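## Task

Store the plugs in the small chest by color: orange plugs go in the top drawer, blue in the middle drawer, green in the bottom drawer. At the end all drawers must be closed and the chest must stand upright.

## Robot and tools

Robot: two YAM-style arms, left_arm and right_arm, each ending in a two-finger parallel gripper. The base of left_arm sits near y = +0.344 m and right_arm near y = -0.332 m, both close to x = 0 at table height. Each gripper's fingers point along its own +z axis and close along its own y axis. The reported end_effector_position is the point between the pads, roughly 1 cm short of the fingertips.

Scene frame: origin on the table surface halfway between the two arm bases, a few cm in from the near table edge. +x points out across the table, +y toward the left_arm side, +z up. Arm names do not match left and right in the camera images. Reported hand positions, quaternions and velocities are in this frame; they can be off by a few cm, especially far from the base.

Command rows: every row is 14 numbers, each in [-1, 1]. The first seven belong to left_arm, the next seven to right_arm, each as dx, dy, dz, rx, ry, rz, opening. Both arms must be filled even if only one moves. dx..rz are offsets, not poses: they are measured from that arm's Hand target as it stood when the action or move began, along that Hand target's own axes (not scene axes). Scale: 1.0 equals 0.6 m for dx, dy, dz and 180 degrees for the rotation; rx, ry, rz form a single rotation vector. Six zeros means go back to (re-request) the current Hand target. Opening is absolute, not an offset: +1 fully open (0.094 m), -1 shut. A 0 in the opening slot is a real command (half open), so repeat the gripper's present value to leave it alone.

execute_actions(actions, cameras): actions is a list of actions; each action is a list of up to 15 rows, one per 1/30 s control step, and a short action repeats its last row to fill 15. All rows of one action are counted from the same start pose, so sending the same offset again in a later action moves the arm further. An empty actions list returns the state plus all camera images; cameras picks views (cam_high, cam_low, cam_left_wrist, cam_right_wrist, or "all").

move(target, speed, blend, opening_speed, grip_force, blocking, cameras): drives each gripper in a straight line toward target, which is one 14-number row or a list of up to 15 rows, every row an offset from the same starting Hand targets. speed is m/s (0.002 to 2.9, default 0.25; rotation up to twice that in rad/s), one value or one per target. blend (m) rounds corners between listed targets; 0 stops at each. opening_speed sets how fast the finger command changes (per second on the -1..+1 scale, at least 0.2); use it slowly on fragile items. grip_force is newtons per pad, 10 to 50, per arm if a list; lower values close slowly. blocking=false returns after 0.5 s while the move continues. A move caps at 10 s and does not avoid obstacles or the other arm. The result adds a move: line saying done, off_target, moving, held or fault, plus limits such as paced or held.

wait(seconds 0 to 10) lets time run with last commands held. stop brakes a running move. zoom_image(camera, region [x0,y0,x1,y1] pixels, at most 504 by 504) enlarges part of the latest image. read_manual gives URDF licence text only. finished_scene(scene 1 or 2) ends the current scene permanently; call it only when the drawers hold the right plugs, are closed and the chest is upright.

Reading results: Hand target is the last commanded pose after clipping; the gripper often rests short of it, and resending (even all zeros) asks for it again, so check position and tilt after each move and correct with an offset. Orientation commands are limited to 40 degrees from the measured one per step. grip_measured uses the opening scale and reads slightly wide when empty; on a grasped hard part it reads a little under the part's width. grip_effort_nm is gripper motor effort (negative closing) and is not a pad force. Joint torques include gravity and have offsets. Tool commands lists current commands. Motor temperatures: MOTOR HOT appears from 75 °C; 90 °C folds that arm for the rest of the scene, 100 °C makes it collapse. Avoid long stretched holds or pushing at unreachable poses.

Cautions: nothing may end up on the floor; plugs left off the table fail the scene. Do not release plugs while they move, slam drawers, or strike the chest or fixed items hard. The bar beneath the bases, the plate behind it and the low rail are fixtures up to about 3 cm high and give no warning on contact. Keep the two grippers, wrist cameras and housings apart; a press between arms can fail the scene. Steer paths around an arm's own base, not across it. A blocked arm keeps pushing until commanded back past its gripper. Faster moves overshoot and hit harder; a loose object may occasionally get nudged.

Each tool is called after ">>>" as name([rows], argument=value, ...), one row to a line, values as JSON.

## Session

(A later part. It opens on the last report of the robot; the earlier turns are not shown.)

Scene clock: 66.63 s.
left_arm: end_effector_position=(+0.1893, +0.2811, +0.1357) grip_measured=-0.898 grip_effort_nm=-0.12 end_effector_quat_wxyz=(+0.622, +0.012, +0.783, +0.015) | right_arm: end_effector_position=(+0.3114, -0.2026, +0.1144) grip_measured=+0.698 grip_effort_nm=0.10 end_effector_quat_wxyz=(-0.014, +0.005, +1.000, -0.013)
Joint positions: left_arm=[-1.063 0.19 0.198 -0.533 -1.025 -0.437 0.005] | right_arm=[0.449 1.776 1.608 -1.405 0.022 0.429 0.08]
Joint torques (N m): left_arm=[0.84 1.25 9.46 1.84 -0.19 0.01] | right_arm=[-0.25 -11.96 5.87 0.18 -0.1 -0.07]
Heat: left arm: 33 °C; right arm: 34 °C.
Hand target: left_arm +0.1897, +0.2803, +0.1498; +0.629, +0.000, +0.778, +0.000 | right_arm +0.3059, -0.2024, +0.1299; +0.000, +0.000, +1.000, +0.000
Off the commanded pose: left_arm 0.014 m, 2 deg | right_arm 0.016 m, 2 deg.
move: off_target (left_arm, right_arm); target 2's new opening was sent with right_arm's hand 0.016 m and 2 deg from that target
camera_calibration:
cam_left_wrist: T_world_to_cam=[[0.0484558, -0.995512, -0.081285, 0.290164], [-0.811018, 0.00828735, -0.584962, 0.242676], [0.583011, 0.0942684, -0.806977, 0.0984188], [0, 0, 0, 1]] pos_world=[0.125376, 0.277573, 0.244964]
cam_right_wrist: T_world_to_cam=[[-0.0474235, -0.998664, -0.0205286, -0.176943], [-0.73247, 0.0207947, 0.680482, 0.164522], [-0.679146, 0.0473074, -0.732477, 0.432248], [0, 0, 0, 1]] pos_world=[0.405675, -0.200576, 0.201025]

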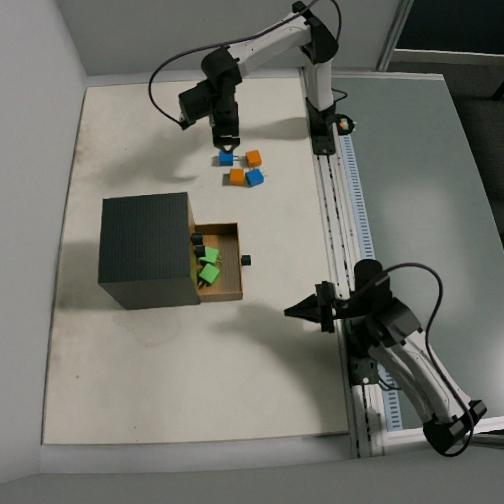

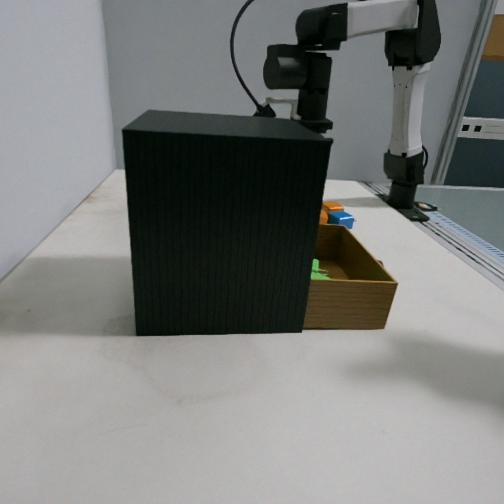

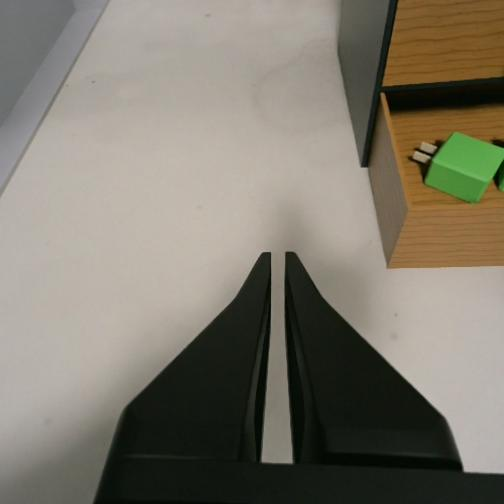

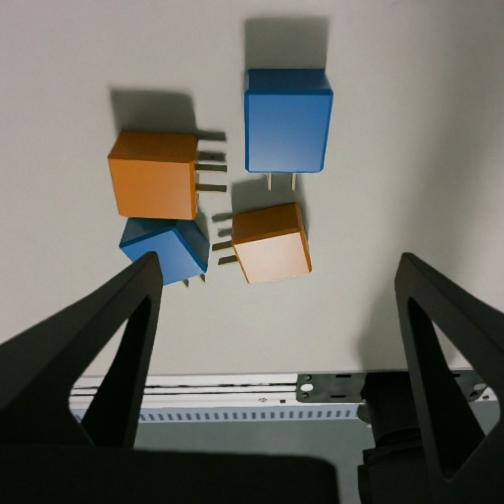

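>>> move([
  [0.157,-0.272,0.1016,0,0,0,-0.9,-0.042,-0.01,0.1,0,0,0,0.15],
  [0.157,-0.272,0.1016,0,0,0,-0.9,-0.042,-0.01,0.184,0,0,0,0.15],
], speed=[0.25,0.1], cameras=["cam_left_wrist","cam_right_wrist","cam_low"])

Scene clock: 71.57 s.
left_arm: end_effector_position=(+0.2264, +0.1116, +0.0443) grip_measured=-0.898 grip_effort_nm=-0.12 end_effector_quat_wxyz=(+0.622, +0.009, +0.783, -0.009) | right_arm: end_effector_position=(+0.3296, -0.2094, +0.0225) grip_measured=+0.152 grip_effort_nm=-0.09 end_effector_quat_wxyz=(+0.001, +0.002, +1.000, -0.006)
Joint positions: left_arm=[-1.267 1.757 0.402 0.643 -1.164 -0.691 0.005] | right_arm=[0.405 1.845 1.328 -1.022 0.021 0.379 0.054]
Joint torques (N m): left_arm=[1.39 -5.94 3.45 1.86 -0.53 0.09] | right_arm=[-0.8 -7.38 5.87 0.47 -0.09 -0.07]
Motor temperatures (°C): left_arm=[18 25 33 28 18 20 20] | right_arm=[18 35 30 22 16 20 20]
Heat: left arm: 33 °C; right arm: 35 °C.
Hand target: left_arm +0.2298, +0.1171, +0.0450; +0.629, +0.000, +0.778, +0.000 | right_arm +0.3310, -0.2085, +0.0195; +0.000, +0.000, +1.000, +0.000
Off the commanded pose: left_arm 0.007 m, 2 deg | right_arm 0.003 m, 1 deg.
move: done
camera_calibration:
cam_left_wrist: T_world_to_cam=[[0.0233241, -0.998931, -0.0399138, 0.116318], [-0.810504, 0.00447871, -0.585717, 0.221042], [0.585269, 0.0460115, -0.809533, 0.0240577], [0, 0, 0, 1]] pos_world=[0.162362, 0.114097, 0.153586]
cam_right_wrist: T_world_to_cam=[[-0.0404643, -0.998526, -0.0361735, -0.18658], [-0.753017, 0.00667927, 0.657967, 0.244821], [-0.656755, 0.0538634, -0.752178, 0.371938], [0, 0, 0, 1]] pos_world=[0.421077, -0.207974, 0.11193]
Images, in order (width x height): cam_low 504x504, cam_left_wrist 504x504, cam_right_wrist 504x504.

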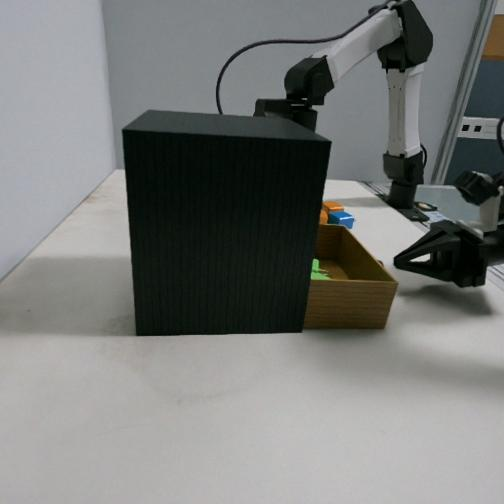

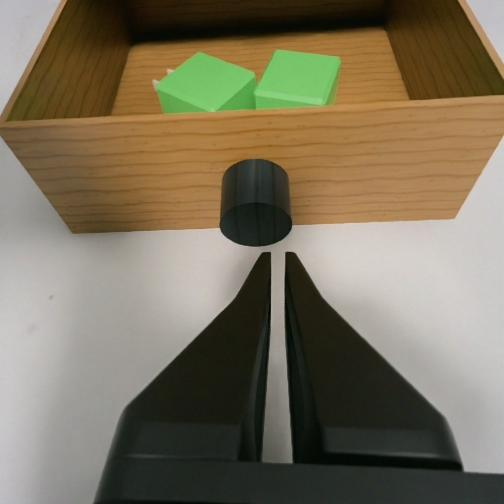

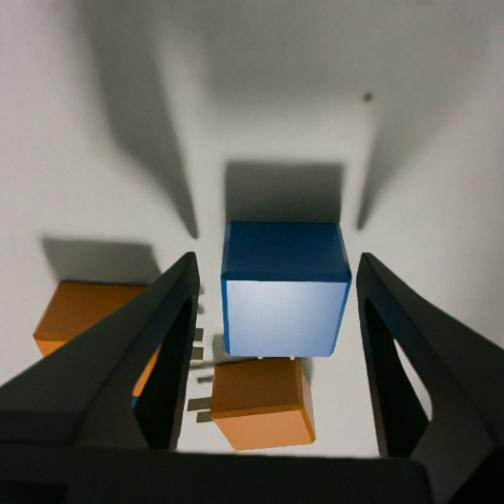

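>>> move([
  [0,0.013,0,0,0,0,-0.9,0,0,0,0,0,0,0.15],
  [-0.048,0.013,0.222,0,0,0,-0.9,0,0,0,0,0,0,0.15],
], speed=0.1, blend=[0.01,0], cameras=["cam_left_wrist","cam_low"])

>>> move(target=[0,0,0,0,0,0,-0.9,0,0,0,0,0,0,-0.6], opening_speed=0.8, cameras=["cam_left_wrist","cam_right_wrist"])

Scene clock: 74.70 s.
left_arm: end_effector_position=(+0.3579, +0.1396, +0.0400) grip_measured=-0.898 grip_effort_nm=-0.10 end_effector_quat_wxyz=(+0.621, -0.006, +0.783, +0.031) | right_arm: end_effector_position=(+0.3297, -0.2093, +0.0225) grip_measured=+0.152 grip_effort_nm=-0.09 end_effector_quat_wxyz=(+0.001, +0.002, +1.000, -0.005)
Joint positions: left_arm=[-0.802 2.005 0.564 1.043 -0.834 -0.275 0.005] | right_arm=[0.405 1.845 1.328 -1.021 0.021 0.379 0.054]
Joint torques (N m): left_arm=[0.76 -8.02 6.24 2.37 0.31 0.11] | right_arm=[-0.77 -7.38 5.87 0.46 -0.09 -0.07]
Heat: left arm: 33 °C; right arm: 34 °C.
Hand target: left_arm +0.3660, +0.1252, +0.0452; +0.629, +0.000, +0.778, +0.000 | right_arm +0.3310, -0.2085, +0.0195; +0.000, +0.000, +1.000, +0.000
Off the commanded pose: left_arm 0.018 m, 4 deg | right_arm 0.003 m, 1 deg.
move: off_target (left_arm); blend cut to 0.0039 m at target 1
camera_calibration:
cam_left_wrist: T_world_to_cam=[[0.0955922, -0.991967, -0.0828516, 0.115999], [-0.810385, -0.0292191, -0.585168, 0.329617], [0.578047, 0.123079, -0.806668, -0.0658619], [0, 0, 0, 1]] pos_world=[0.2941, 0.132804, 0.149364]
Images, in order (width x height): cam_low 504x504, cam_left_wrist 504x504.

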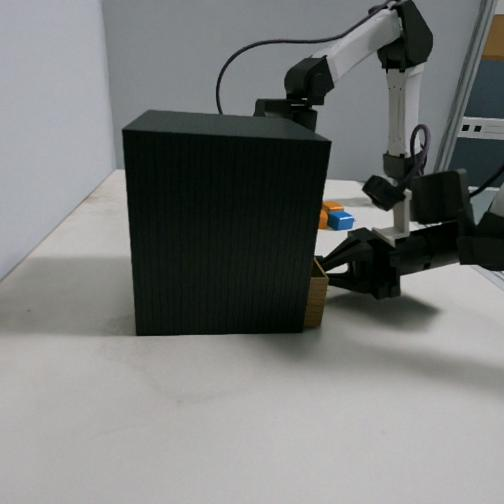

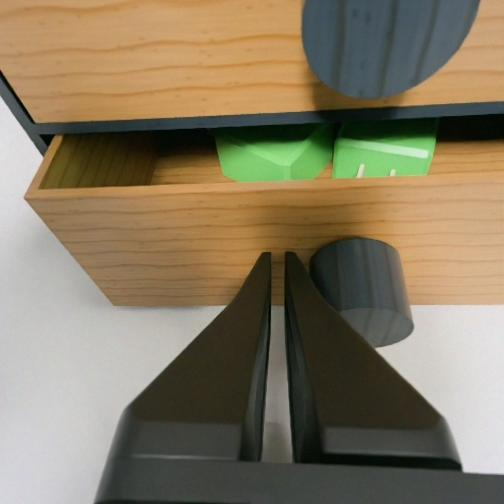

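Scene clock: 75.87 s.
left_arm: end_effector_position=(+0.3579, +0.1396, +0.0400) grip_measured=-0.898 grip_effort_nm=-0.10 end_effector_quat_wxyz=(+0.621, -0.006, +0.783, +0.031) | right_arm: end_effector_position=(+0.3297, -0.2092, +0.0225) grip_measured=-0.188 grip_effort_nm=-1.02 end_effector_quat_wxyz=(+0.002, +0.002, +1.000, -0.005)
Joint positions: left_arm=[-0.802 2.005 0.564 1.043 -0.834 -0.275 0.005] | right_arm=[0.405 1.845 1.328 -1.021 0.02 0.379 0.038]
Joint torques (N m): left_arm=[0.81 -8.28 6.22 2.33 0.35 0.06] | right_arm=[-0.8 -7.38 5.87 0.46 -0.09 -0.07]
Heat: left arm: 33 °C; right arm: 34 °C.
Hand target: left_arm +0.3660, +0.1252, +0.0452; +0.629, +0.000, +0.778, +0.000 | right_arm +0.3311, -0.2084, +0.0195; +0.000, +0.000, +1.000, +0.000
Off the commanded pose: left_arm 0.017 m, 4 deg | right_arm 0.003 m, 1 deg.
move: off_target (left_arm)
camera_calibration:
cam_left_wrist: T_world_to_cam=[[0.0954636, -0.991951, -0.0831852, 0.116084], [-0.810409, -0.0289216, -0.58515, 0.329582], [0.578034, 0.123275, -0.806647, -0.0658873], [0, 0, 0, 1]] pos_world=[0.2941, 0.132804, 0.149363]
cam_right_wrist: T_world_to_cam=[[-0.0400448, -0.99852, -0.0368082, -0.186577], [-0.753371, 0.00597352, 0.657568, 0.244877], [-0.656375, 0.0540625, -0.752495, 0.371991], [0, 0, 0, 1]] pos_world=[0.421178, -0.207874, 0.11203]
Images, in order (width x height): cam_left_wrist 504x504, cam_right_wrist 504x504.

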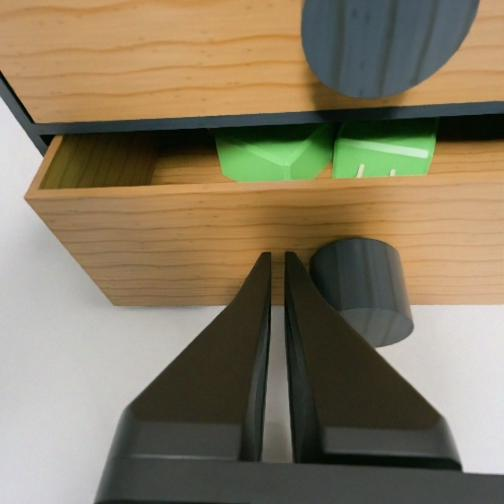

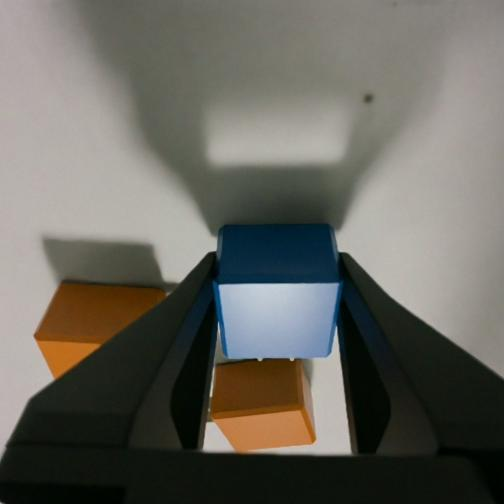

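>>> move([
  [0.018,0.004,-0.085,0,0,0,-0.9,0,0,-0.2,0,0,0,-0.6],
  [0.018,-0.014,-0.085,0,0,0,-0.9,0,0,-0.2,0,0,0,-0.6],
], speed=0.15, cameras=["cam_left_wrist"])

Scene clock: 78.97 s.
left_arm: end_effector_position=(+0.3103, +0.1221, +0.0289) grip_measured=-0.898 grip_effort_nm=-0.10 end_effector_quat_wxyz=(+0.615, +0.023, +0.788, +0.018) | right_arm: end_effector_position=(+0.3292, -0.2104, +0.1205) grip_measured=-0.188 grip_effort_nm=-1.02 end_effector_quat_wxyz=(-0.021, +0.001, +1.000, -0.014)
Joint positions: left_arm=[-0.953 1.975 0.474 1.032 -0.912 -0.34 0.005] | right_arm=[0.405 1.845 1.721 -1.463 0.02 0.379 0.038]
Joint torques (N m): left_arm=[0.28 -12.15 4.79 1.98 -0.32 -0.16] | right_arm=[-0.51 -11.04 8.83 0.14 -0.09 -0.04]
Heat: left arm: 32 °C; right arm: 34 °C.
Hand target: left_arm +0.3139, +0.1165, +0.0454; +0.629, +0.000, +0.778, +0.000 | right_arm +0.3311, -0.2085, +0.1395; +0.000, +0.000, +1.000, +0.000
Off the commanded pose: left_arm 0.018 m, 4 deg | right_arm 0.019 m, 3 deg.
move: off_target (left_arm, right_arm)
camera_calibration:
cam_left_wrist: T_world_to_cam=[[0.032763, -0.9945, -0.099478, 0.122521], [-0.820717, 0.0300327, -0.570545, 0.279606], [0.570395, 0.100336, -0.815219, -0.0398336], [0, 0, 0, 1]] pos_world=[0.248184, 0.117447, 0.139243]
Images, in order (width x height): cam_left_wrist 504x504.

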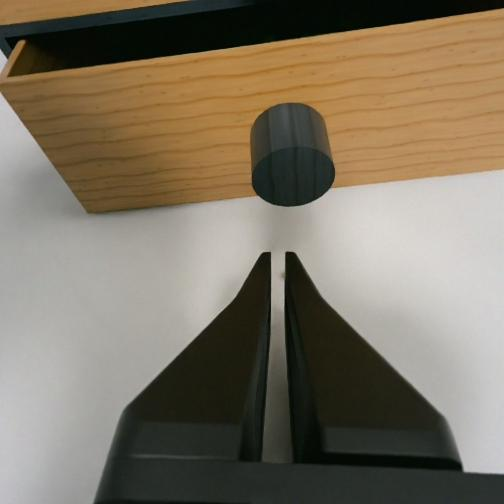

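>>> move([
  [-0.013,-0.006,-0.003,0,0,0,-0.9,0,0,0,0,0,0,-0.6],
  [-0.033,-0.004,0.085,0,0,0,-0.9,0,0,0,0,0,0,-0.6],
], speed=0.1, cameras=["cam_left_wrist","cam_low"])

Scene clock: 81.50 s.
left_arm: end_effector_position=(+0.3583, +0.1186, +0.0475) grip_measured=-0.898 grip_effort_nm=-0.10 end_effector_quat_wxyz=(+0.620, +0.007, +0.785, +0.012) | right_arm: end_effector_position=(+0.3292, -0.2104, +0.1205) grip_measured=-0.188 grip_effort_nm=-1.02 end_effector_quat_wxyz=(-0.021, +0.001, +1.000, -0.014)
Joint positions: left_arm=[-0.83 1.985 0.607 0.982 -0.815 -0.283 0.005] | right_arm=[0.405 1.845 1.721 -1.463 0.02 0.379 0.038]
Joint torques (N m): left_arm=[1.77 -8.25 6.42 2.32 0.02 0.1] | right_arm=[-0.51 -11.06 8.83 0.14 -0.09 -0.04]
Heat: left arm: 32 °C; right arm: 34 °C.
Hand target: left_arm +0.3680, +0.1143, +0.0540; +0.629, +0.000, +0.778, +0.000 | right_arm +0.3311, -0.2085, +0.1395; +0.000, +0.000, +1.000, +0.000
Off the commanded pose: left_arm 0.013 m, 2 deg | right_arm 0.019 m, 3 deg.
move: off_target (left_arm, right_arm)
camera_calibration:
cam_left_wrist: T_world_to_cam=[[0.051439, -0.996179, -0.0705768, 0.111467], [-0.813833, -0.000854022, -0.581098, 0.331413], [0.578817, 0.0873288, -0.810768, -0.0533859], [0, 0, 0, 1]] pos_world=[0.294882, 0.115986, 0.157167]
Images, in order (width x height): cam_low 504x504, cam_left_wrist 504x504.

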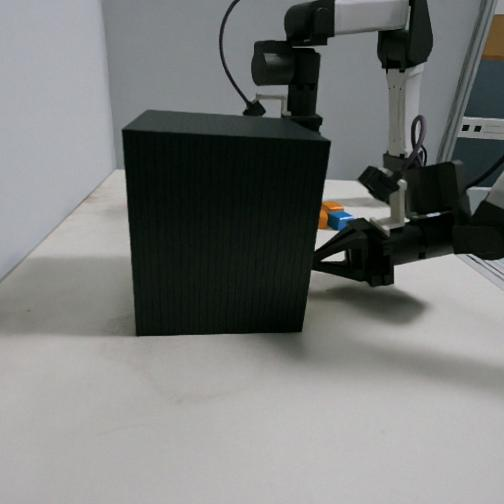

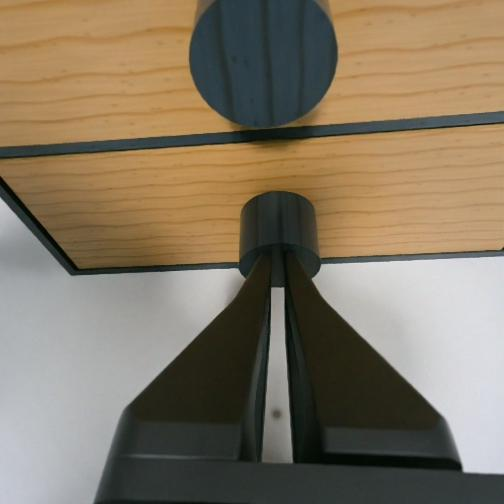

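>>> move([
  [-0.001,0,0.005,0,0,0,-0.9,0,0,0,0,0,0,-0.6],
  [0.024,0,-0.114,0,0,0,-0.9,0,0,0,0,0,0,-0.6],
  [-0.077,0.0,-0.135,0,0,0,0.8,0,0,0,0,0,0,-0.6],
], speed=[0.05,0.2,0.2], cameras=["cam_left_wrist"])

Scene clock: 85.93 s.
left_arm: end_effector_position=(+0.2939, +0.1171, +0.0987) grip_measured=+0.797 grip_effort_nm=0.14 end_effector_quat_wxyz=(+0.616, +0.025, +0.787, +0.019) | right_arm: end_effector_position=(+0.3292, -0.2104, +0.1205) grip_measured=-0.188 grip_effort_nm=-1.03 end_effector_quat_wxyz=(-0.021, +0.001, +1.000, -0.014)
Joint positions: left_arm=[-1.005 1.612 0.521 0.595 -0.959 -0.371 0.084] | right_arm=[0.405 1.845 1.721 -1.463 0.02 0.379 0.038]
Joint torques (N m): left_arm=[0.83 -9.81 7.24 1.88 -0.26 -0.18] | right_arm=[-0.51 -11.04 8.84 0.14 -0.09 -0.04]
Heat: left arm: 32 °C; right arm: 35 °C.
Hand target: left_arm +0.2984, +0.1143, +0.1163; +0.629, +0.000, +0.777, +0.000 | right_arm +0.3311, -0.2085, +0.1395; +0.000, +0.000, +1.000, +0.000
Off the commanded pose: left_arm 0.018 m, 4 deg | right_arm 0.019 m, 3 deg.
move: off_target (left_arm, right_arm); target 3's new opening was sent with left_arm's hand 0.018 m and 4 deg from that target
camera_calibration:
cam_left_wrist: T_world_to_cam=[[0.0307122, -0.994108, -0.103949, 0.126083], [-0.818644, 0.0346511, -0.573255, 0.305252], [0.573479, 0.102703, -0.812757, 0.0255297], [0, 0, 0, 1]] pos_world=[0.23138, 0.112141, 0.208843]
Images, in order (width x height): cam_left_wrist 504x504.

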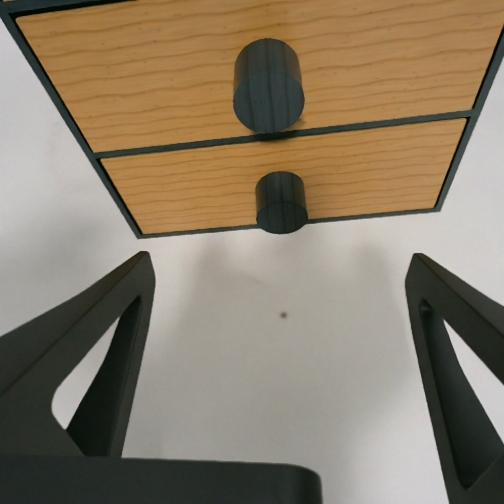

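>>> move(target=[-0.037,-0.002,0.148,0,0,0,0.8,0,0,0,0,0,0,-0.6], speed=0.12, cameras=["cam_left_wrist"])

Scene clock: 88.33 s.
left_arm: end_effector_position=(+0.3814, +0.1189, +0.1101) grip_measured=+0.797 grip_effort_nm=0.14 end_effector_quat_wxyz=(+0.618, +0.005, +0.786, +0.013) | right_arm: end_effector_position=(+0.3292, -0.2104, +0.1205) grip_measured=-0.188 grip_effort_nm=-1.02 end_effector_quat_wxyz=(-0.021, +0.001, +1.000, -0.014)
Joint positions: left_arm=[-0.768 1.784 0.727 0.676 -0.759 -0.257 0.084] | right_arm=[0.405 1.845 1.721 -1.463 0.02 0.379 0.038]
Joint torques (N m): left_arm=[1.06 -8.06 7.84 2.38 0 0.16] | right_arm=[-0.51 -11.06 8.83 0.13 -0.09 -0.04]
Heat: left arm: 32 °C; right arm: 35 °C.
Hand target: left_arm +0.3899, +0.1131, +0.1192; +0.629, +0.000, +0.778, +0.000 | right_arm +0.3311, -0.2085, +0.1395; +0.000, +0.000, +1.000, +0.000
Off the commanded pose: left_arm 0.014 m, 2 deg | right_arm 0.019 m, 3 deg.
move: off_target (left_arm, right_arm)
camera_calibration:
cam_left_wrist: T_world_to_cam=[[0.0544263, -0.996072, -0.0698462, 0.113769], [-0.8166, -0.00414626, -0.57719, 0.387578], [0.574633, 0.0884507, -0.813618, -0.0142429], [0, 0, 0, 1]] pos_world=[0.318488, 0.116189, 0.220064]
Images, in order (width x height): cam_left_wrist 504x504.

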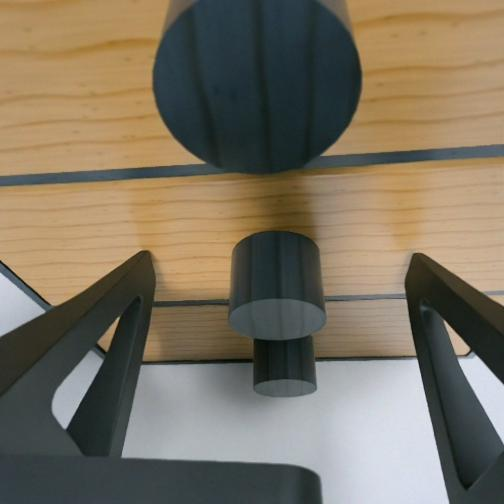

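>>> move(target=[0,0,0,0,0,0,-0.95,0,0,0,0,0,0,-0.6], opening_speed=0.8)

>>> move(target=[0.04,0,-0.1875,0,0,0,-0.95,0,0,0,0,0,0,-0.6], speed=0.08)

>>> move(target=[0,0,0,0,0,0,0.3,0,0,0,0,0,0,-0.6], opening_speed=1.2, cameras=["all"])

Scene clock: 91.57 s.
left_arm: end_effector_position=(+0.3814, +0.1187, +0.1102) grip_measured=-0.432 grip_effort_nm=-1.02 end_effector_quat_wxyz=(+0.618, +0.006, +0.786, +0.012) | right_arm: end_effector_position=(+0.3292, -0.2104, +0.1205) grip_measured=-0.188 grip_effort_nm=-1.02 end_effector_quat_wxyz=(-0.021, +0.001, +1.000, -0.014)
Joint positions: left_arm=[-0.768 1.784 0.727 0.676 -0.758 -0.257 0.027] | right_arm=[0.405 1.845 1.721 -1.463 0.02 0.379 0.038]
Joint torques (N m): left_arm=[1.16 -8.31 7.97 2.37 -0.02 0.1] | right_arm=[-0.53 -11.06 8.83 0.14 -0.09 -0.05]
Heat: left arm: 32 °C; right arm: 35 °C.
Hand target: left_arm +0.3899, +0.1131, +0.1193; +0.629, +0.000, +0.778, +0.000 | right_arm +0.3311, -0.2085, +0.1395; +0.000, +0.000, +1.000, +0.000
Off the commanded pose: left_arm 0.014 m, 2 deg | right_arm 0.019 m, 3 deg.
move: off_target (left_arm, right_arm)

Scene clock: 93.57 s.
left_arm: end_effector_position=(+0.2770, +0.1147, +0.1054) grip_measured=-0.432 grip_effort_nm=-1.02 end_effector_quat_wxyz=(+0.619, +0.012, +0.785, +0.015) | right_arm: end_effector_position=(+0.3292, -0.2104, +0.1205) grip_measured=-0.188 grip_effort_nm=-1.02 end_effector_quat_wxyz=(-0.021, +0.001, +1.000, -0.014)
Joint positions: left_arm=[-1.069 1.562 0.524 0.498 -1.026 -0.452 0.027] | right_arm=[0.405 1.845 1.721 -1.463 0.02 0.379 0.038]
Joint torques (N m): left_arm=[-0.36 -10.62 5.87 1.79 -0.34 -0.03] | right_arm=[-0.53 -11.06 8.84 0.14 -0.09 -0.04]
Heat: left arm: 32 °C; right arm: 35 °C.
Hand target: left_arm +0.2749, +0.1130, +0.1193; +0.629, +0.000, +0.778, +0.000 | right_arm +0.3311, -0.2085, +0.1395; +0.000, +0.000, +1.000, +0.000
Off the commanded pose: left_arm 0.014 m, 3 deg | right_arm 0.019 m, 3 deg.
move: off_target (left_arm, right_arm)

Scene clock: 94.83 s.
left_arm: end_effector_position=(+0.2759, +0.1138, +0.1049) grip_measured=+0.298 grip_effort_nm=0.14 end_effector_quat_wxyz=(+0.618, +0.015, +0.786, +0.015) | right_arm: end_effector_position=(+0.3292, -0.2104, +0.1205) grip_measured=-0.188 grip_effort_nm=-1.02 end_effector_quat_wxyz=(-0.021, +0.001, +1.000, -0.014)
Joint positions: left_arm=[-1.073 1.562 0.524 0.493 -1.026 -0.452 0.061] | right_arm=[0.405 1.845 1.721 -1.463 0.02 0.379 0.038]
Joint torques (N m): left_arm=[-0.05 -10.73 5.85 1.85 -0.41 -0.04] | right_arm=[-0.54 -11.04 8.83 0.13 -0.09 -0.04]
Heat: left arm: 32 °C; right arm: 35 °C.
Hand target: left_arm +0.2749, +0.1130, +0.1194; +0.629, +0.000, +0.778, +0.000 | right_arm +0.3311, -0.2085, +0.1395; +0.000, +0.000, +1.000, +0.000
Off the commanded pose: left_arm 0.014 m, 3 deg | right_arm 0.019 m, 3 deg.
move: off_target (left_arm, right_arm)
camera_calibration:
cam_left_wrist: T_world_to_cam=[[0.0420943, -0.99557, -0.0840716, 0.118872], [-0.816107, 0.0142801, -0.577725, 0.29623], [0.576366, 0.0929303, -0.81189, 0.0414145], [0, 0, 0, 1]] pos_world=[0.212881, 0.110267, 0.214757]
cam_right_wrist: T_world_to_cam=[[-0.0408676, -0.999021, -0.0169633, -0.186429], [-0.722479, 0.017819, 0.691163, 0.168259], [-0.690184, 0.0405018, -0.722499, 0.450074], [0, 0, 0, 1]] pos_world=[0.424579, -0.207473, 0.205721]

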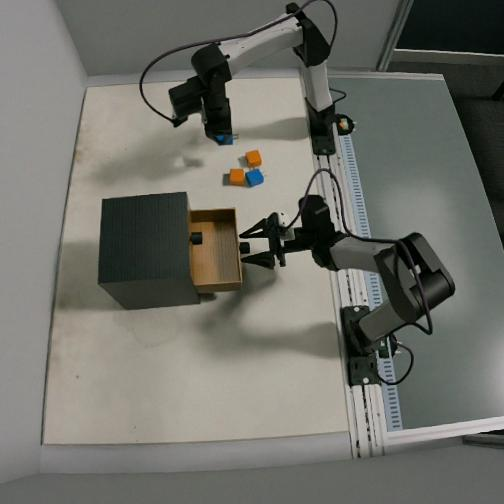

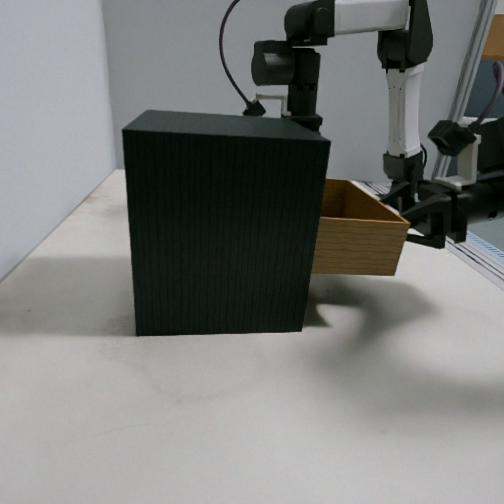

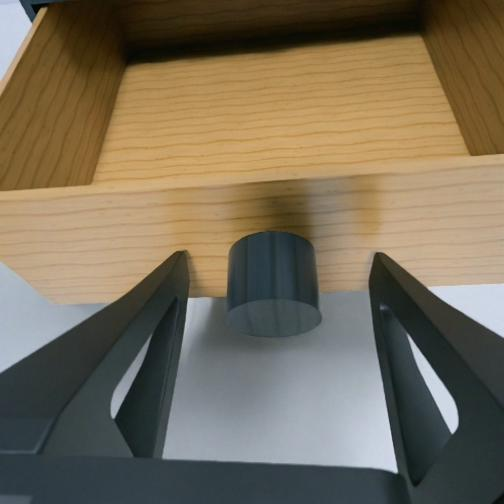

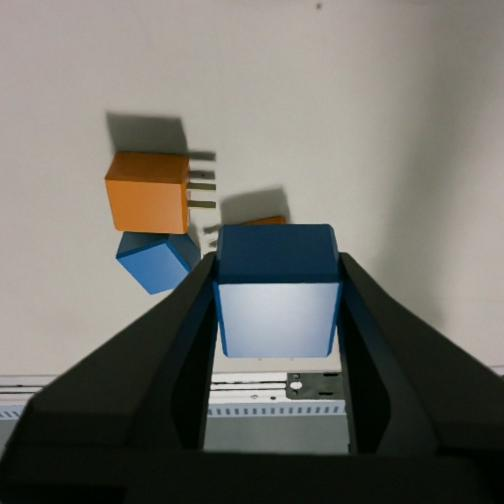

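>>> move([
  [0,0,-0.1,0,0,0,0.3,0,0,-0.165,0,0,0,-0.6],
  [-0.021,0.278,-0.149,0,0,0,-0.9,-0.0315,0.494,-0.165,-0.0727,-0.2713,-0.156,-0.6],
], blend=[0.02,0], cameras=["cam_right_wrist","cam_high"])

Scene clock: 101.23 s.
left_arm: end_effector_position=(+0.1896, +0.2793, +0.1489) grip_measured=-0.898 grip_effort_nm=-0.12 end_effector_quat_wxyz=(+0.627, +0.003, +0.779, +0.004) | right_arm: end_effector_position=(+0.3472, +0.0828, +0.2364) grip_measured=-0.188 grip_effort_nm=-1.02 end_effector_quat_wxyz=(+0.396, -0.236, +0.881, +0.108)
Joint positions: left_arm=[-1.065 0.206 0.235 -0.526 -1.027 -0.442 0.005] | right_arm=[1.05 1.922 1.952 -0.788 0.382 0.325 0.038]
Joint torques (N m): left_arm=[1.22 0.81 6.79 1.82 -0.18 0.05] | right_arm=[0.03 -9.16 6.91 1.79 0.27 -0.07]
Heat: left arm: 32 °C; right arm: 35 °C.
Hand target: left_arm +0.1899, +0.2797, +0.1504; +0.629, +0.000, +0.778, +0.000 | right_arm +0.3502, +0.0879, +0.2385; +0.408, -0.234, +0.875, +0.109
Off the commanded pose: left_arm 0.002 m, 1 deg | right_arm 0.006 m, 2 deg.
move: done
camera_calibration:
cam_right_wrist: T_world_to_cam=[[0.509478, -0.858282, -0.0615077, -0.0830043], [-0.857094, -0.499834, -0.124723, 0.378453], [0.0763038, 0.116261, -0.990283, 0.325263], [0, 0, 0, 1]] pos_world=[0.34184, 0.0801071, 0.364198]
Images, in order (width x height): cam_high 504x504, cam_right_wrist 504x504.

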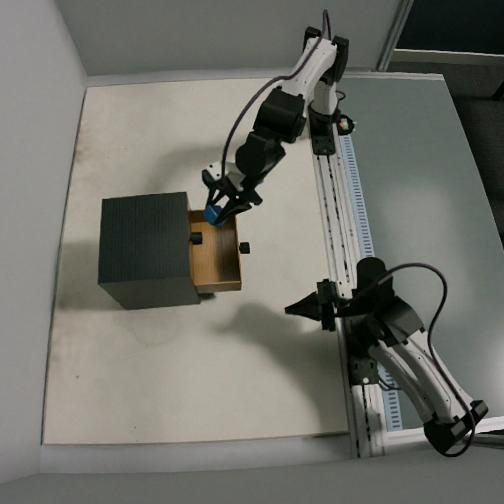

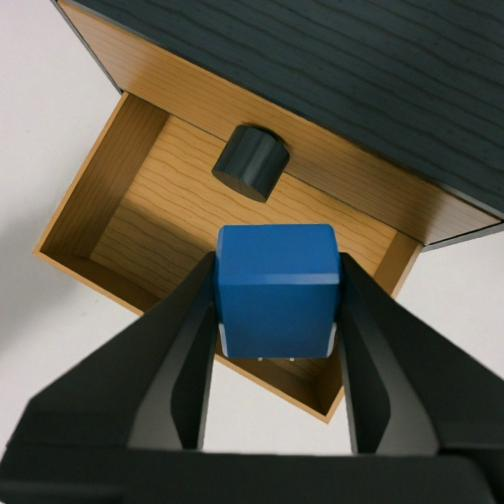

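>>> move(target=[0,0,0,0,0,0,-0.9,0.125,0.003,0.105,0,0,0,-0.6], speed=0.12)

>>> move(target=[0,0,0,0,0,0,-0.9,0,0,0,0,0,0,0.05], opening_speed=0.5, cameras=["cam_right_wrist"])

Scene clock: 103.33 s.
left_arm: end_effector_position=(+0.1896, +0.2793, +0.1489) grip_measured=-0.898 grip_effort_nm=-0.12 end_effector_quat_wxyz=(+0.627, +0.003, +0.779, +0.004) | right_arm: end_effector_position=(+0.3519, +0.0899, +0.1416) grip_measured=-0.188 grip_effort_nm=-1.02 end_effector_quat_wxyz=(+0.409, -0.228, +0.877, +0.110)
Joint positions: left_arm=[-1.065 0.206 0.235 -0.526 -1.027 -0.442 0.005] | right_arm=[1.049 1.922 1.551 -0.36 0.397 0.326 0.038]
Joint torques (N m): left_arm=[1.1 0.9 6.6 1.89 -0.16 0.06] | right_arm=[-0.14 -10.44 6.35 1.53 0.11 -0.1]
Heat: left arm: 32 °C; right arm: 36 °C.
Hand target: left_arm +0.1899, +0.2797, +0.1504; +0.629, +0.000, +0.778, +0.000 | right_arm +0.3495, +0.0895, +0.1407; +0.409, -0.234, +0.875, +0.109
Off the commanded pose: left_arm 0.002 m, 1 deg | right_arm 0.003 m, 1 deg.
move: done

Scene clock: 104.83 s.
left_arm: end_effector_position=(+0.1896, +0.2793, +0.1489) grip_measured=-0.898 grip_effort_nm=-0.12 end_effector_quat_wxyz=(+0.627, +0.003, +0.779, +0.004) | right_arm: end_effector_position=(+0.3523, +0.0904, +0.1422) grip_measured=+0.048 grip_effort_nm=0.11 end_effector_quat_wxyz=(+0.410, -0.227, +0.876, +0.112)
Joint positions: left_arm=[-1.065 0.206 0.235 -0.526 -1.027 -0.442 0.005] | right_arm=[1.049 1.922 1.551 -0.356 0.397 0.325 0.049]
Joint torques (N m): left_arm=[0.91 0.68 6.76 1.86 -0.19 0.11] | right_arm=[-0.16 -10.45 6.38 1.5 0.11 -0.1]
Heat: left arm: 32 °C; right arm: 36 °C.
Hand target: left_arm +0.1899, +0.2797, +0.1504; +0.629, +0.000, +0.778, +0.000 | right_arm +0.3494, +0.0894, +0.1406; +0.408, -0.234, +0.875, +0.109
Off the commanded pose: left_arm 0.002 m, 1 deg | right_arm 0.003 m, 1 deg.
move: done
camera_calibration:
cam_right_wrist: T_world_to_cam=[[0.499914, -0.86343, -0.0676431, -0.0800607], [-0.859947, -0.485586, -0.157154, 0.379223], [0.102845, 0.136733, -0.985255, 0.218849], [0, 0, 0, 1]] pos_world=[0.343628, 0.0850949, 0.269803]
Images, in order (width x height): cam_right_wrist 504x504.

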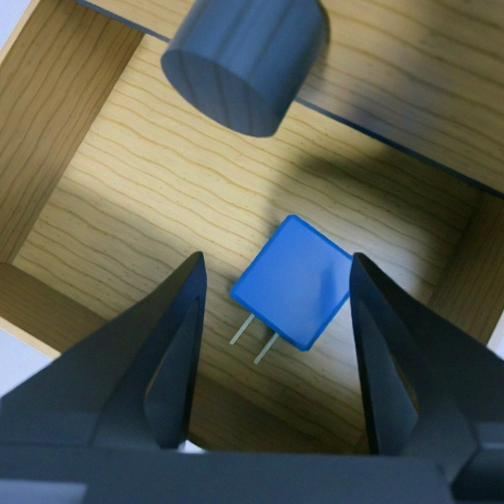

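>>> move([
  [0,0,0,0,0,0,-0.9,-0.115,0,-0.096,0,0,0,0.05],
  [0,0,0,0,0,0,-0.9,0.273,-0.322,-0.285,-0.1618,0.2444,-0.3472,0.6],
], blend=[0.02,0], cameras=["cam_right_wrist","cam_high"])

Scene clock: 112.10 s.
left_arm: end_effector_position=(+0.1896, +0.2793, +0.1489) grip_measured=-0.898 grip_effort_nm=-0.12 end_effector_quat_wxyz=(+0.627, +0.003, +0.779, +0.004) | right_arm: end_effector_position=(+0.2443, -0.1907, +0.1154) grip_measured=+0.598 grip_effort_nm=0.10 end_effector_quat_wxyz=(+0.009, +0.747, -0.665, -0.007)
Joint positions: left_arm=[-1.065 0.206 0.235 -0.526 -1.027 -0.442 0.005] | right_arm=[0.58 1.556 1.361 -1.366 0.007 -1.137 0.075]
Joint torques (N m): left_arm=[0.87 1.01 6.67 1.84 -0.19 0.05] | right_arm=[-0.73 -9.14 5.83 0.16 0.02 -0.1]
Heat: left arm: 32 °C; right arm: 37 °C.
Hand target: left_arm +0.1899, +0.2797, +0.1504; +0.629, +0.000, +0.778, +0.000 | right_arm +0.2412, -0.1959, +0.1250; -0.001, +0.749, -0.663, +0.000
Off the commanded pose: left_arm 0.002 m, 1 deg | right_arm 0.011 m, 1 deg.
move: off_target (right_arm); target 2's new opening was sent with right_arm's hand 0.011 m and 1 deg from that target
camera_calibration:
cam_right_wrist: T_world_to_cam=[[0.994337, 0.0794024, -0.0706346, -0.211275], [0.106273, -0.74285, 0.660969, -0.233818], [0.0000116054, -0.664733, -0.747081, 0.0867229], [0, 0, 0, 1]] pos_world=[0.234926, -0.0992682, 0.204412]
Images, in order (width x height): cam_high 504x504, cam_right_wrist 504x504.

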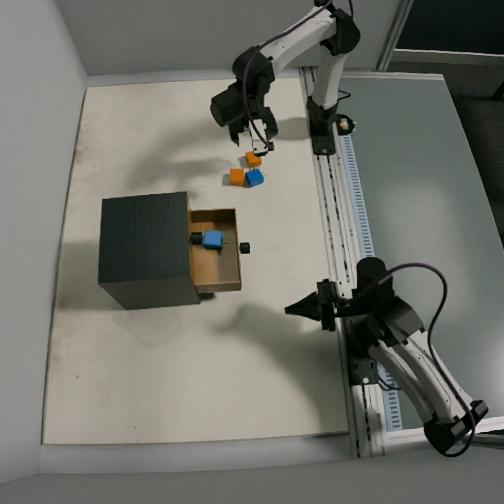

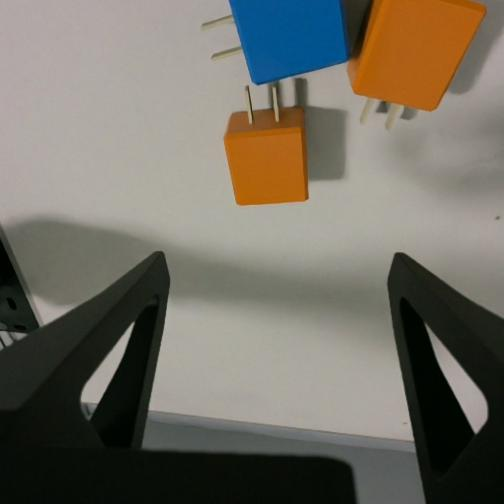

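>>> move(target=[0,0,0,0,0,0,-0.9,0.006,0.007,0.176,0,0,0,0.4], speed=0.12)

>>> move(target=[0,0,0,0,0,0,-0.9,0,0,0,0,0,0,-0.6], opening_speed=0.8, cameras=["cam_right_wrist"])

Scene clock: 114.83 s.
left_arm: end_effector_position=(+0.1896, +0.2793, +0.1489) grip_measured=-0.898 grip_effort_nm=-0.12 end_effector_quat_wxyz=(+0.627, +0.003, +0.779, +0.004) | right_arm: end_effector_position=(+0.2360, -0.1982, +0.0231) grip_measured=+0.402 grip_effort_nm=-0.09 end_effector_quat_wxyz=(-0.004, +0.747, -0.665, -0.002)
Joint positions: left_arm=[-1.065 0.206 0.235 -0.526 -1.027 -0.442 0.005] | right_arm=[0.568 1.549 0.98 -0.963 0.008 -1.149 0.066]
Joint torques (N m): left_arm=[0.96 0.73 6.91 1.84 -0.16 0.04] | right_arm=[-0.73 -4.36 5.64 0.43 0.01 -0.09]
Heat: left arm: 32 °C; right arm: 36 °C.
Hand target: left_arm +0.1899, +0.2797, +0.1504; +0.629, +0.000, +0.778, +0.000 | right_arm +0.2375, -0.1999, +0.0193; +0.000, +0.749, -0.663, +0.000
Off the commanded pose: left_arm 0.002 m, 1 deg | right_arm 0.004 m, 1 deg.
move: done

Scene clock: 116.30 s.
left_arm: end_effector_position=(+0.1896, +0.2793, +0.1489) grip_measured=-0.898 grip_effort_nm=-0.12 end_effector_quat_wxyz=(+0.627, +0.003, +0.779, +0.004) | right_arm: end_effector_position=(+0.2364, -0.1980, +0.0231) grip_measured=-0.182 grip_effort_nm=-1.02 end_effector_quat_wxyz=(-0.005, +0.747, -0.664, -0.002)
Joint positions: left_arm=[-1.065 0.206 0.235 -0.526 -1.027 -0.442 0.005] | right_arm=[0.568 1.549 0.98 -0.962 0.008 -1.15 0.038]
Joint torques (N m): left_arm=[0.95 0.83 6.72 1.84 -0.19 0.08] | right_arm=[-0.73 -4.34 5.63 0.42 0 -0.08]
Heat: left arm: 32 °C; right arm: 36 °C.
Hand target: left_arm +0.1899, +0.2797, +0.1504; +0.629, +0.000, +0.778, +0.000 | right_arm +0.2375, -0.1999, +0.0193; +0.000, +0.749, -0.663, +0.000
Off the commanded pose: left_arm 0.002 m, 1 deg | right_arm 0.004 m, 1 deg.
move: done
camera_calibration:
cam_right_wrist: T_world_to_cam=[[0.995832, 0.0805314, -0.0428103, -0.210159], [0.0889041, -0.75241, 0.652668, -0.174967], [0.0203494, -0.653754, -0.756434, 0.0104848], [0, 0, 0, 1]] pos_world=[0.224625, -0.107868, 0.11313]
Images, in order (width x height): cam_right_wrist 504x504.

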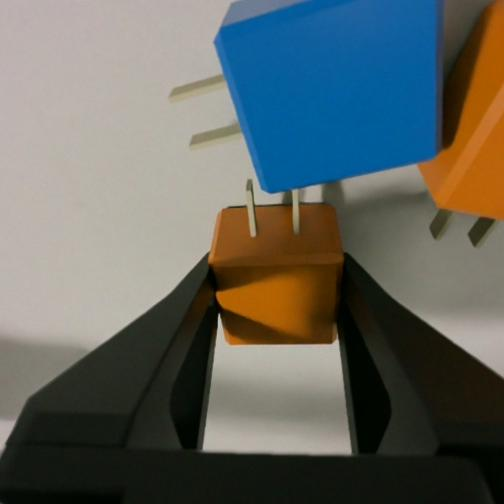

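>>> move([
  [0,0,0,0,0,0,-0.9,0,0,-0.08,0,0,0,-0.6],
  [0,0,0,0,0,0,-0.9,0.1035,0.004,-0.08,0,0,0,-0.6],
  [0,0,0,0,0,0,-0.9,0.1035,0.004,0.004,0,0,0,-0.6],
], blend=[0.01,0.01,0], speed=0.12)

>>> move(target=[0,0,0,0,0,0,-0.9,0,0,0,0,0,0,0.2], opening_speed=0.6)

Scene clock: 119.37 s.
left_arm: end_effector_position=(+0.1896, +0.2793, +0.1489) grip_measured=-0.898 grip_effort_nm=-0.12 end_effector_quat_wxyz=(+0.627, +0.003, +0.779, +0.004) | right_arm: end_effector_position=(+0.2421, -0.2611, +0.0229) grip_measured=-0.183 grip_effort_nm=-1.02 end_effector_quat_wxyz=(-0.001, +0.747, -0.665, +0.002)
Joint positions: left_arm=[-1.065 0.206 0.235 -0.526 -1.027 -0.442 0.005] | right_arm=[0.33 1.472 0.908 -0.968 0.008 -1.387 0.038]
Joint torques (N m): left_arm=[0.94 0.94 6.82 1.84 -0.19 0.04] | right_arm=[-0.79 -3.6 4.78 0.53 -0.08 -0.1]
Heat: left arm: 33 °C; right arm: 35 °C.
Hand target: left_arm +0.1899, +0.2797, +0.1504; +0.629, +0.000, +0.778, +0.000 | right_arm +0.2427, -0.2618, +0.0169; -0.001, +0.749, -0.663, +0.000
Off the commanded pose: left_arm 0.002 m, 1 deg | right_arm 0.006 m, 0 deg.
move: done

Scene clock: 120.93 s.
left_arm: end_effector_position=(+0.1896, +0.2793, +0.1489) grip_measured=-0.898 grip_effort_nm=-0.12 end_effector_quat_wxyz=(+0.627, +0.003, +0.779, +0.004) | right_arm: end_effector_position=(+0.2430, -0.2609, +0.0209) grip_measured=+0.198 grip_effort_nm=0.10 end_effector_quat_wxyz=(-0.004, +0.747, -0.664, +0.003)
Joint positions: left_arm=[-1.065 0.206 0.235 -0.526 -1.027 -0.442 0.005] | right_arm=[0.33 1.472 0.899 -0.953 0.008 -1.388 0.056]
Joint torques (N m): left_arm=[0.96 0.98 6.84 1.91 -0.2 0.07] | right_arm=[-0.79 -3.58 5.52 0.41 -0.09 -0.09]
Heat: left arm: 33 °C; right arm: 35 °C.
Hand target: left_arm +0.1899, +0.2797, +0.1504; +0.629, +0.000, +0.778, +0.000 | right_arm +0.2427, -0.2618, +0.0169; -0.001, +0.749, -0.663, +0.000
Off the commanded pose: left_arm 0.002 m, 1 deg | right_arm 0.004 m, 1 deg.
move: done

>>> move([
  [0,0,0,0,0,0,-0.9,0,0,-0.15,0,0,0,0.3],
  [0,0,0,0,0,0,-0.9,-0.215,-0.0265,-0.175,0,0,0.45,0.3],
], cameras=["cam_right_wrist"])

Scene clock: 126.40 s.
left_arm: end_effector_position=(+0.1896, +0.2793, +0.1489) grip_measured=-0.898 grip_effort_nm=-0.12 end_effector_quat_wxyz=(+0.627, +0.003, +0.779, +0.004) | right_arm: end_effector_position=(+0.2389, -0.1355, +0.1168) grip_measured=+0.298 grip_effort_nm=0.10 end_effector_quat_wxyz=(-0.007, -0.140, +0.990, +0.003)
Joint positions: left_arm=[-1.065 0.206 0.235 -0.526 -1.027 -0.442 0.005] | right_arm=[0.749 1.654 1.468 -1.365 0.008 0.439 0.061]
Joint torques (N m): left_arm=[1.24 0.91 6.57 1.89 -0.19 0.05] | right_arm=[0.25 -5.67 9.01 0.24 0.12 0.1]
Heat: left arm: 33 °C; right arm: 34 °C.
Hand target: left_arm +0.1899, +0.2797, +0.1504; +0.629, +0.000, +0.778, +0.000 | right_arm +0.2428, -0.1320, +0.1220; +0.000, -0.139, +0.990, +0.000
Off the commanded pose: left_arm 0.002 m, 1 deg | right_arm 0.007 m, 1 deg.
move: done
camera_calibration:
cam_right_wrist: T_world_to_cam=[[0.240197, -0.969233, -0.0537781, -0.174069], [-0.711383, -0.213449, 0.669607, 0.0728511], [-0.660484, -0.122581, -0.740766, 0.354981], [0, 0, 0, 1]] pos_world=[0.328096, -0.10965, 0.204816]
Images, in order (width x height): cam_right_wrist 504x504.

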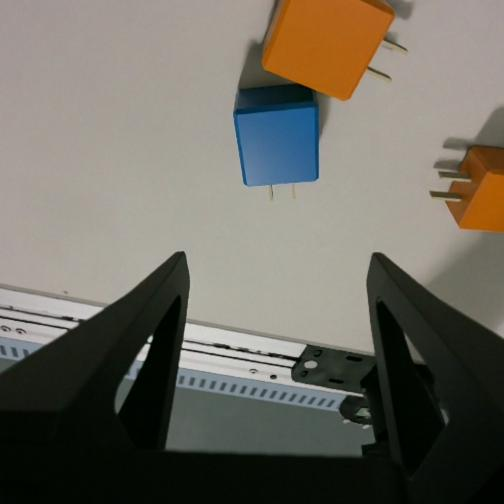

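>>> move(target=[0,0,0,0,0,0,-0.9,0.01,-0.001,0.172,0,0,0,0.25], speed=0.12, cameras=["cam_right_wrist"])

>>> move(target=[0,0,0,0,0,0,-0.9,0,0,0,0,0,0,-0.6], opening_speed=0.8, cameras=["cam_right_wrist"])

Scene clock: 129.33 s.
left_arm: end_effector_position=(+0.1896, +0.2793, +0.1489) grip_measured=-0.898 grip_effort_nm=-0.12 end_effector_quat_wxyz=(+0.627, +0.003, +0.779, +0.004) | right_arm: end_effector_position=(+0.2358, -0.1357, +0.0212) grip_measured=+0.252 grip_effort_nm=-0.09 end_effector_quat_wxyz=(-0.004, -0.139, +0.990, +0.004)
Joint positions: left_arm=[-1.065 0.206 0.235 -0.526 -1.027 -0.442 0.005] | right_arm=[0.749 1.698 1.132 -0.978 0.009 0.44 0.059]
Joint torques (N m): left_arm=[1.1 0.99 6.93 1.89 -0.17 0.11] | right_arm=[0.21 -6.05 5.81 0.47 0.13 0.09]
Heat: left arm: 33 °C; right arm: 34 °C.
Hand target: left_arm +0.1899, +0.2797, +0.1504; +0.629, +0.000, +0.778, +0.000 | right_arm +0.2373, -0.1342, +0.0187; +0.000, -0.139, +0.990, +0.000
Off the commanded pose: left_arm 0.002 m, 1 deg | right_arm 0.003 m, 1 deg.
move: done
camera_calibration:
cam_right_wrist: T_world_to_cam=[[0.239548, -0.969255, -0.0562347, -0.178544], [-0.714805, -0.215265, 0.665368, 0.135266], [-0.657016, -0.119191, -0.744395, 0.281784], [0, 0, 0, 1]] pos_world=[0.324595, -0.11035, 0.109717]
Images, in order (width x height): cam_right_wrist 504x504.

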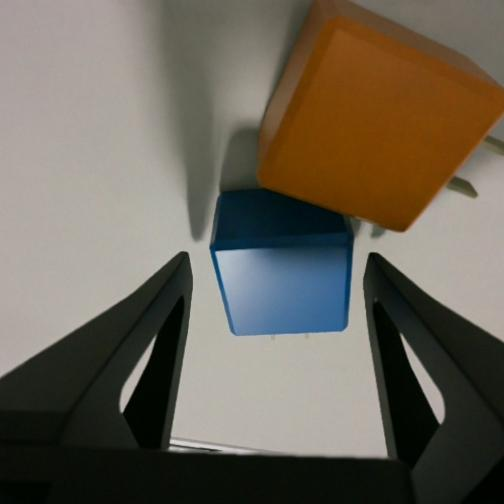

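Scene clock: 130.60 s.
left_arm: end_effector_position=(+0.1896, +0.2793, +0.1489) grip_measured=-0.898 grip_effort_nm=-0.12 end_effector_quat_wxyz=(+0.627, +0.003, +0.779, +0.004) | right_arm: end_effector_position=(+0.2359, -0.1357, +0.0212) grip_measured=-0.188 grip_effort_nm=-1.03 end_effector_quat_wxyz=(-0.004, -0.139, +0.990, +0.004)
Joint positions: left_arm=[-1.065 0.206 0.235 -0.526 -1.027 -0.442 0.005] | right_arm=[0.749 1.698 1.132 -0.978 0.009 0.44 0.038]
Joint torques (N m): left_arm=[1.13 0.9 6.8 1.86 -0.14 0.02] | right_arm=[0.23 -6.08 5.81 0.47 0.12 0.08]
Heat: left arm: 33 °C; right arm: 33 °C.
Hand target: left_arm +0.1899, +0.2797, +0.1504; +0.629, +0.000, +0.778, +0.000 | right_arm +0.2372, -0.1341, +0.0187; +0.000, -0.139, +0.990, +0.000
Off the commanded pose: left_arm 0.002 m, 1 deg | right_arm 0.003 m, 1 deg.
move: done
camera_calibration:
cam_right_wrist: T_world_to_cam=[[0.239654, -0.96924, -0.0560417, -0.178519], [-0.715166, -0.215281, 0.664975, 0.135451], [-0.656585, -0.119285, -0.74476, 0.281826], [0, 0, 0, 1]] pos_world=[0.324695, -0.11025, 0.109817]
Images, in order (width x height): cam_right_wrist 504x504.

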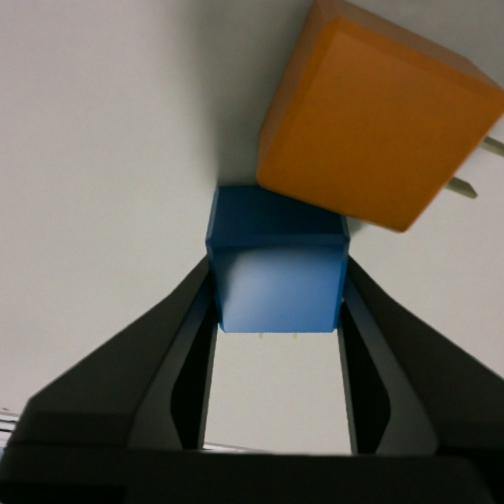

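>>> move([
  [0,0,0,0,0,0,-0.9,0,0,-0.335,0,0,0,-0.6],
  [0,0,0,0,0,0,-0.9,-0.32,0.421,-0.345,-0.0408,-0.3315,-0.0705,-0.6],
], blend=[0.02,0], cameras=["cam_right_wrist","cam_low"])

Scene clock: 135.67 s.
left_arm: end_effector_position=(+0.1896, +0.2793, +0.1489) grip_measured=-0.898 grip_effort_nm=-0.12 end_effector_quat_wxyz=(+0.627, +0.003, +0.779, +0.004) | right_arm: end_effector_position=(+0.3505, +0.1551, +0.2201) grip_measured=-0.188 grip_effort_nm=-1.02 end_effector_quat_wxyz=(+0.469, -0.229, +0.844, +0.123)
Joint positions: left_arm=[-1.065 0.206 0.235 -0.526 -1.027 -0.442 0.005] | right_arm=[1.143 2.081 1.987 -0.519 0.51 0.307 0.038]
Joint torques (N m): left_arm=[1.1 0.76 6.83 1.86 -0.14 0.08] | right_arm=[0.16 -10.51 7.95 1.93 0.28 -0.06]
Heat: left arm: 33 °C; right arm: 33 °C.
Hand target: left_arm +0.1899, +0.2797, +0.1504; +0.629, +0.000, +0.778, +0.000 | right_arm +0.3522, +0.1614, +0.2260; +0.483, -0.224, +0.836, +0.129
Off the commanded pose: left_arm 0.002 m, 1 deg | right_arm 0.009 m, 2 deg.
move: done
camera_calibration:
cam_right_wrist: T_world_to_cam=[[0.519304, -0.853127, -0.0499713, -0.0303805], [-0.825505, -0.485646, -0.287558, 0.437974], [0.221055, 0.190582, -0.956459, 0.230864], [0, 0, 0, 1]] pos_world=[0.326293, 0.142784, 0.345237]
Images, in order (width x height): cam_low 504x504, cam_right_wrist 504x504.

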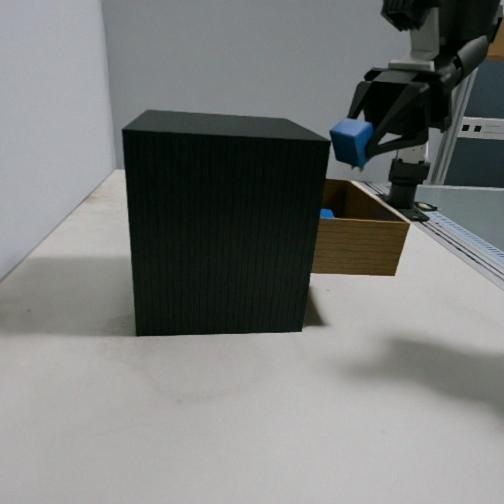

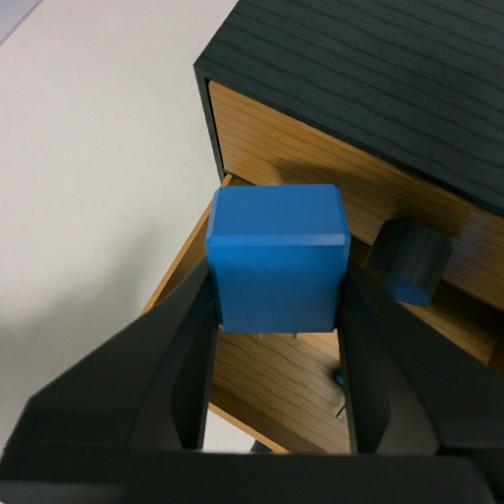

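>>> move(target=[0,0,0,0,0,0,-0.9,0.113,0,0.065,0,0.0556,0,-0.6], speed=0.12, cameras=["cam_right_wrist"])

Scene clock: 137.53 s.
left_arm: end_effector_position=(+0.1896, +0.2793, +0.1489) grip_measured=-0.898 grip_effort_nm=-0.12 end_effector_quat_wxyz=(+0.627, +0.003, +0.779, +0.004) | right_arm: end_effector_position=(+0.3515, +0.1574, +0.1491) grip_measured=-0.188 grip_effort_nm=-1.02 end_effector_quat_wxyz=(+0.408, -0.239, +0.875, +0.101)
Joint positions: left_arm=[-1.065 0.206 0.235 -0.526 -1.027 -0.442 0.005] | right_arm=[1.126 2.177 1.97 -0.557 0.458 0.36 0.038]
Joint torques (N m): left_arm=[0.76 0.92 6.87 1.89 -0.14 0.09] | right_arm=[-0.39 -11.19 7.65 1.58 0.07 0.09]
Heat: left arm: 33 °C; right arm: 34 °C.
Hand target: left_arm +0.1899, +0.2797, +0.1504; +0.629, +0.000, +0.778, +0.000 | right_arm +0.3521, +0.1615, +0.1479; +0.408, -0.234, +0.875, +0.110
Off the commanded pose: left_arm 0.002 m, 1 deg | right_arm 0.004 m, 1 deg.
move: done
camera_calibration:
cam_right_wrist: T_world_to_cam=[[0.510524, -0.858911, -0.0404589, -0.0299179], [-0.853303, -0.500266, -0.146996, 0.410633], [0.106016, 0.109568, -0.988309, 0.220136], [0, 0, 0, 1]] pos_world=[0.34233, 0.155609, 0.276713]
Images, in order (width x height): cam_right_wrist 504x504.

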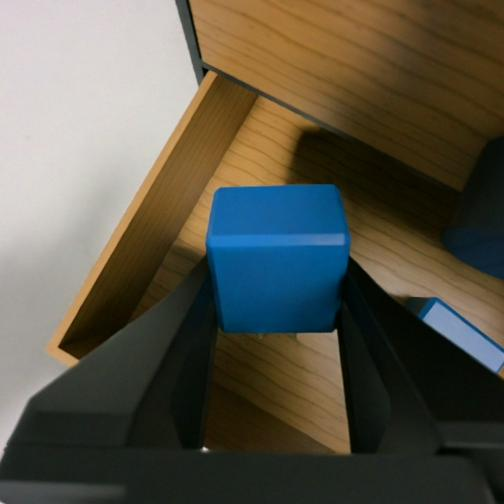

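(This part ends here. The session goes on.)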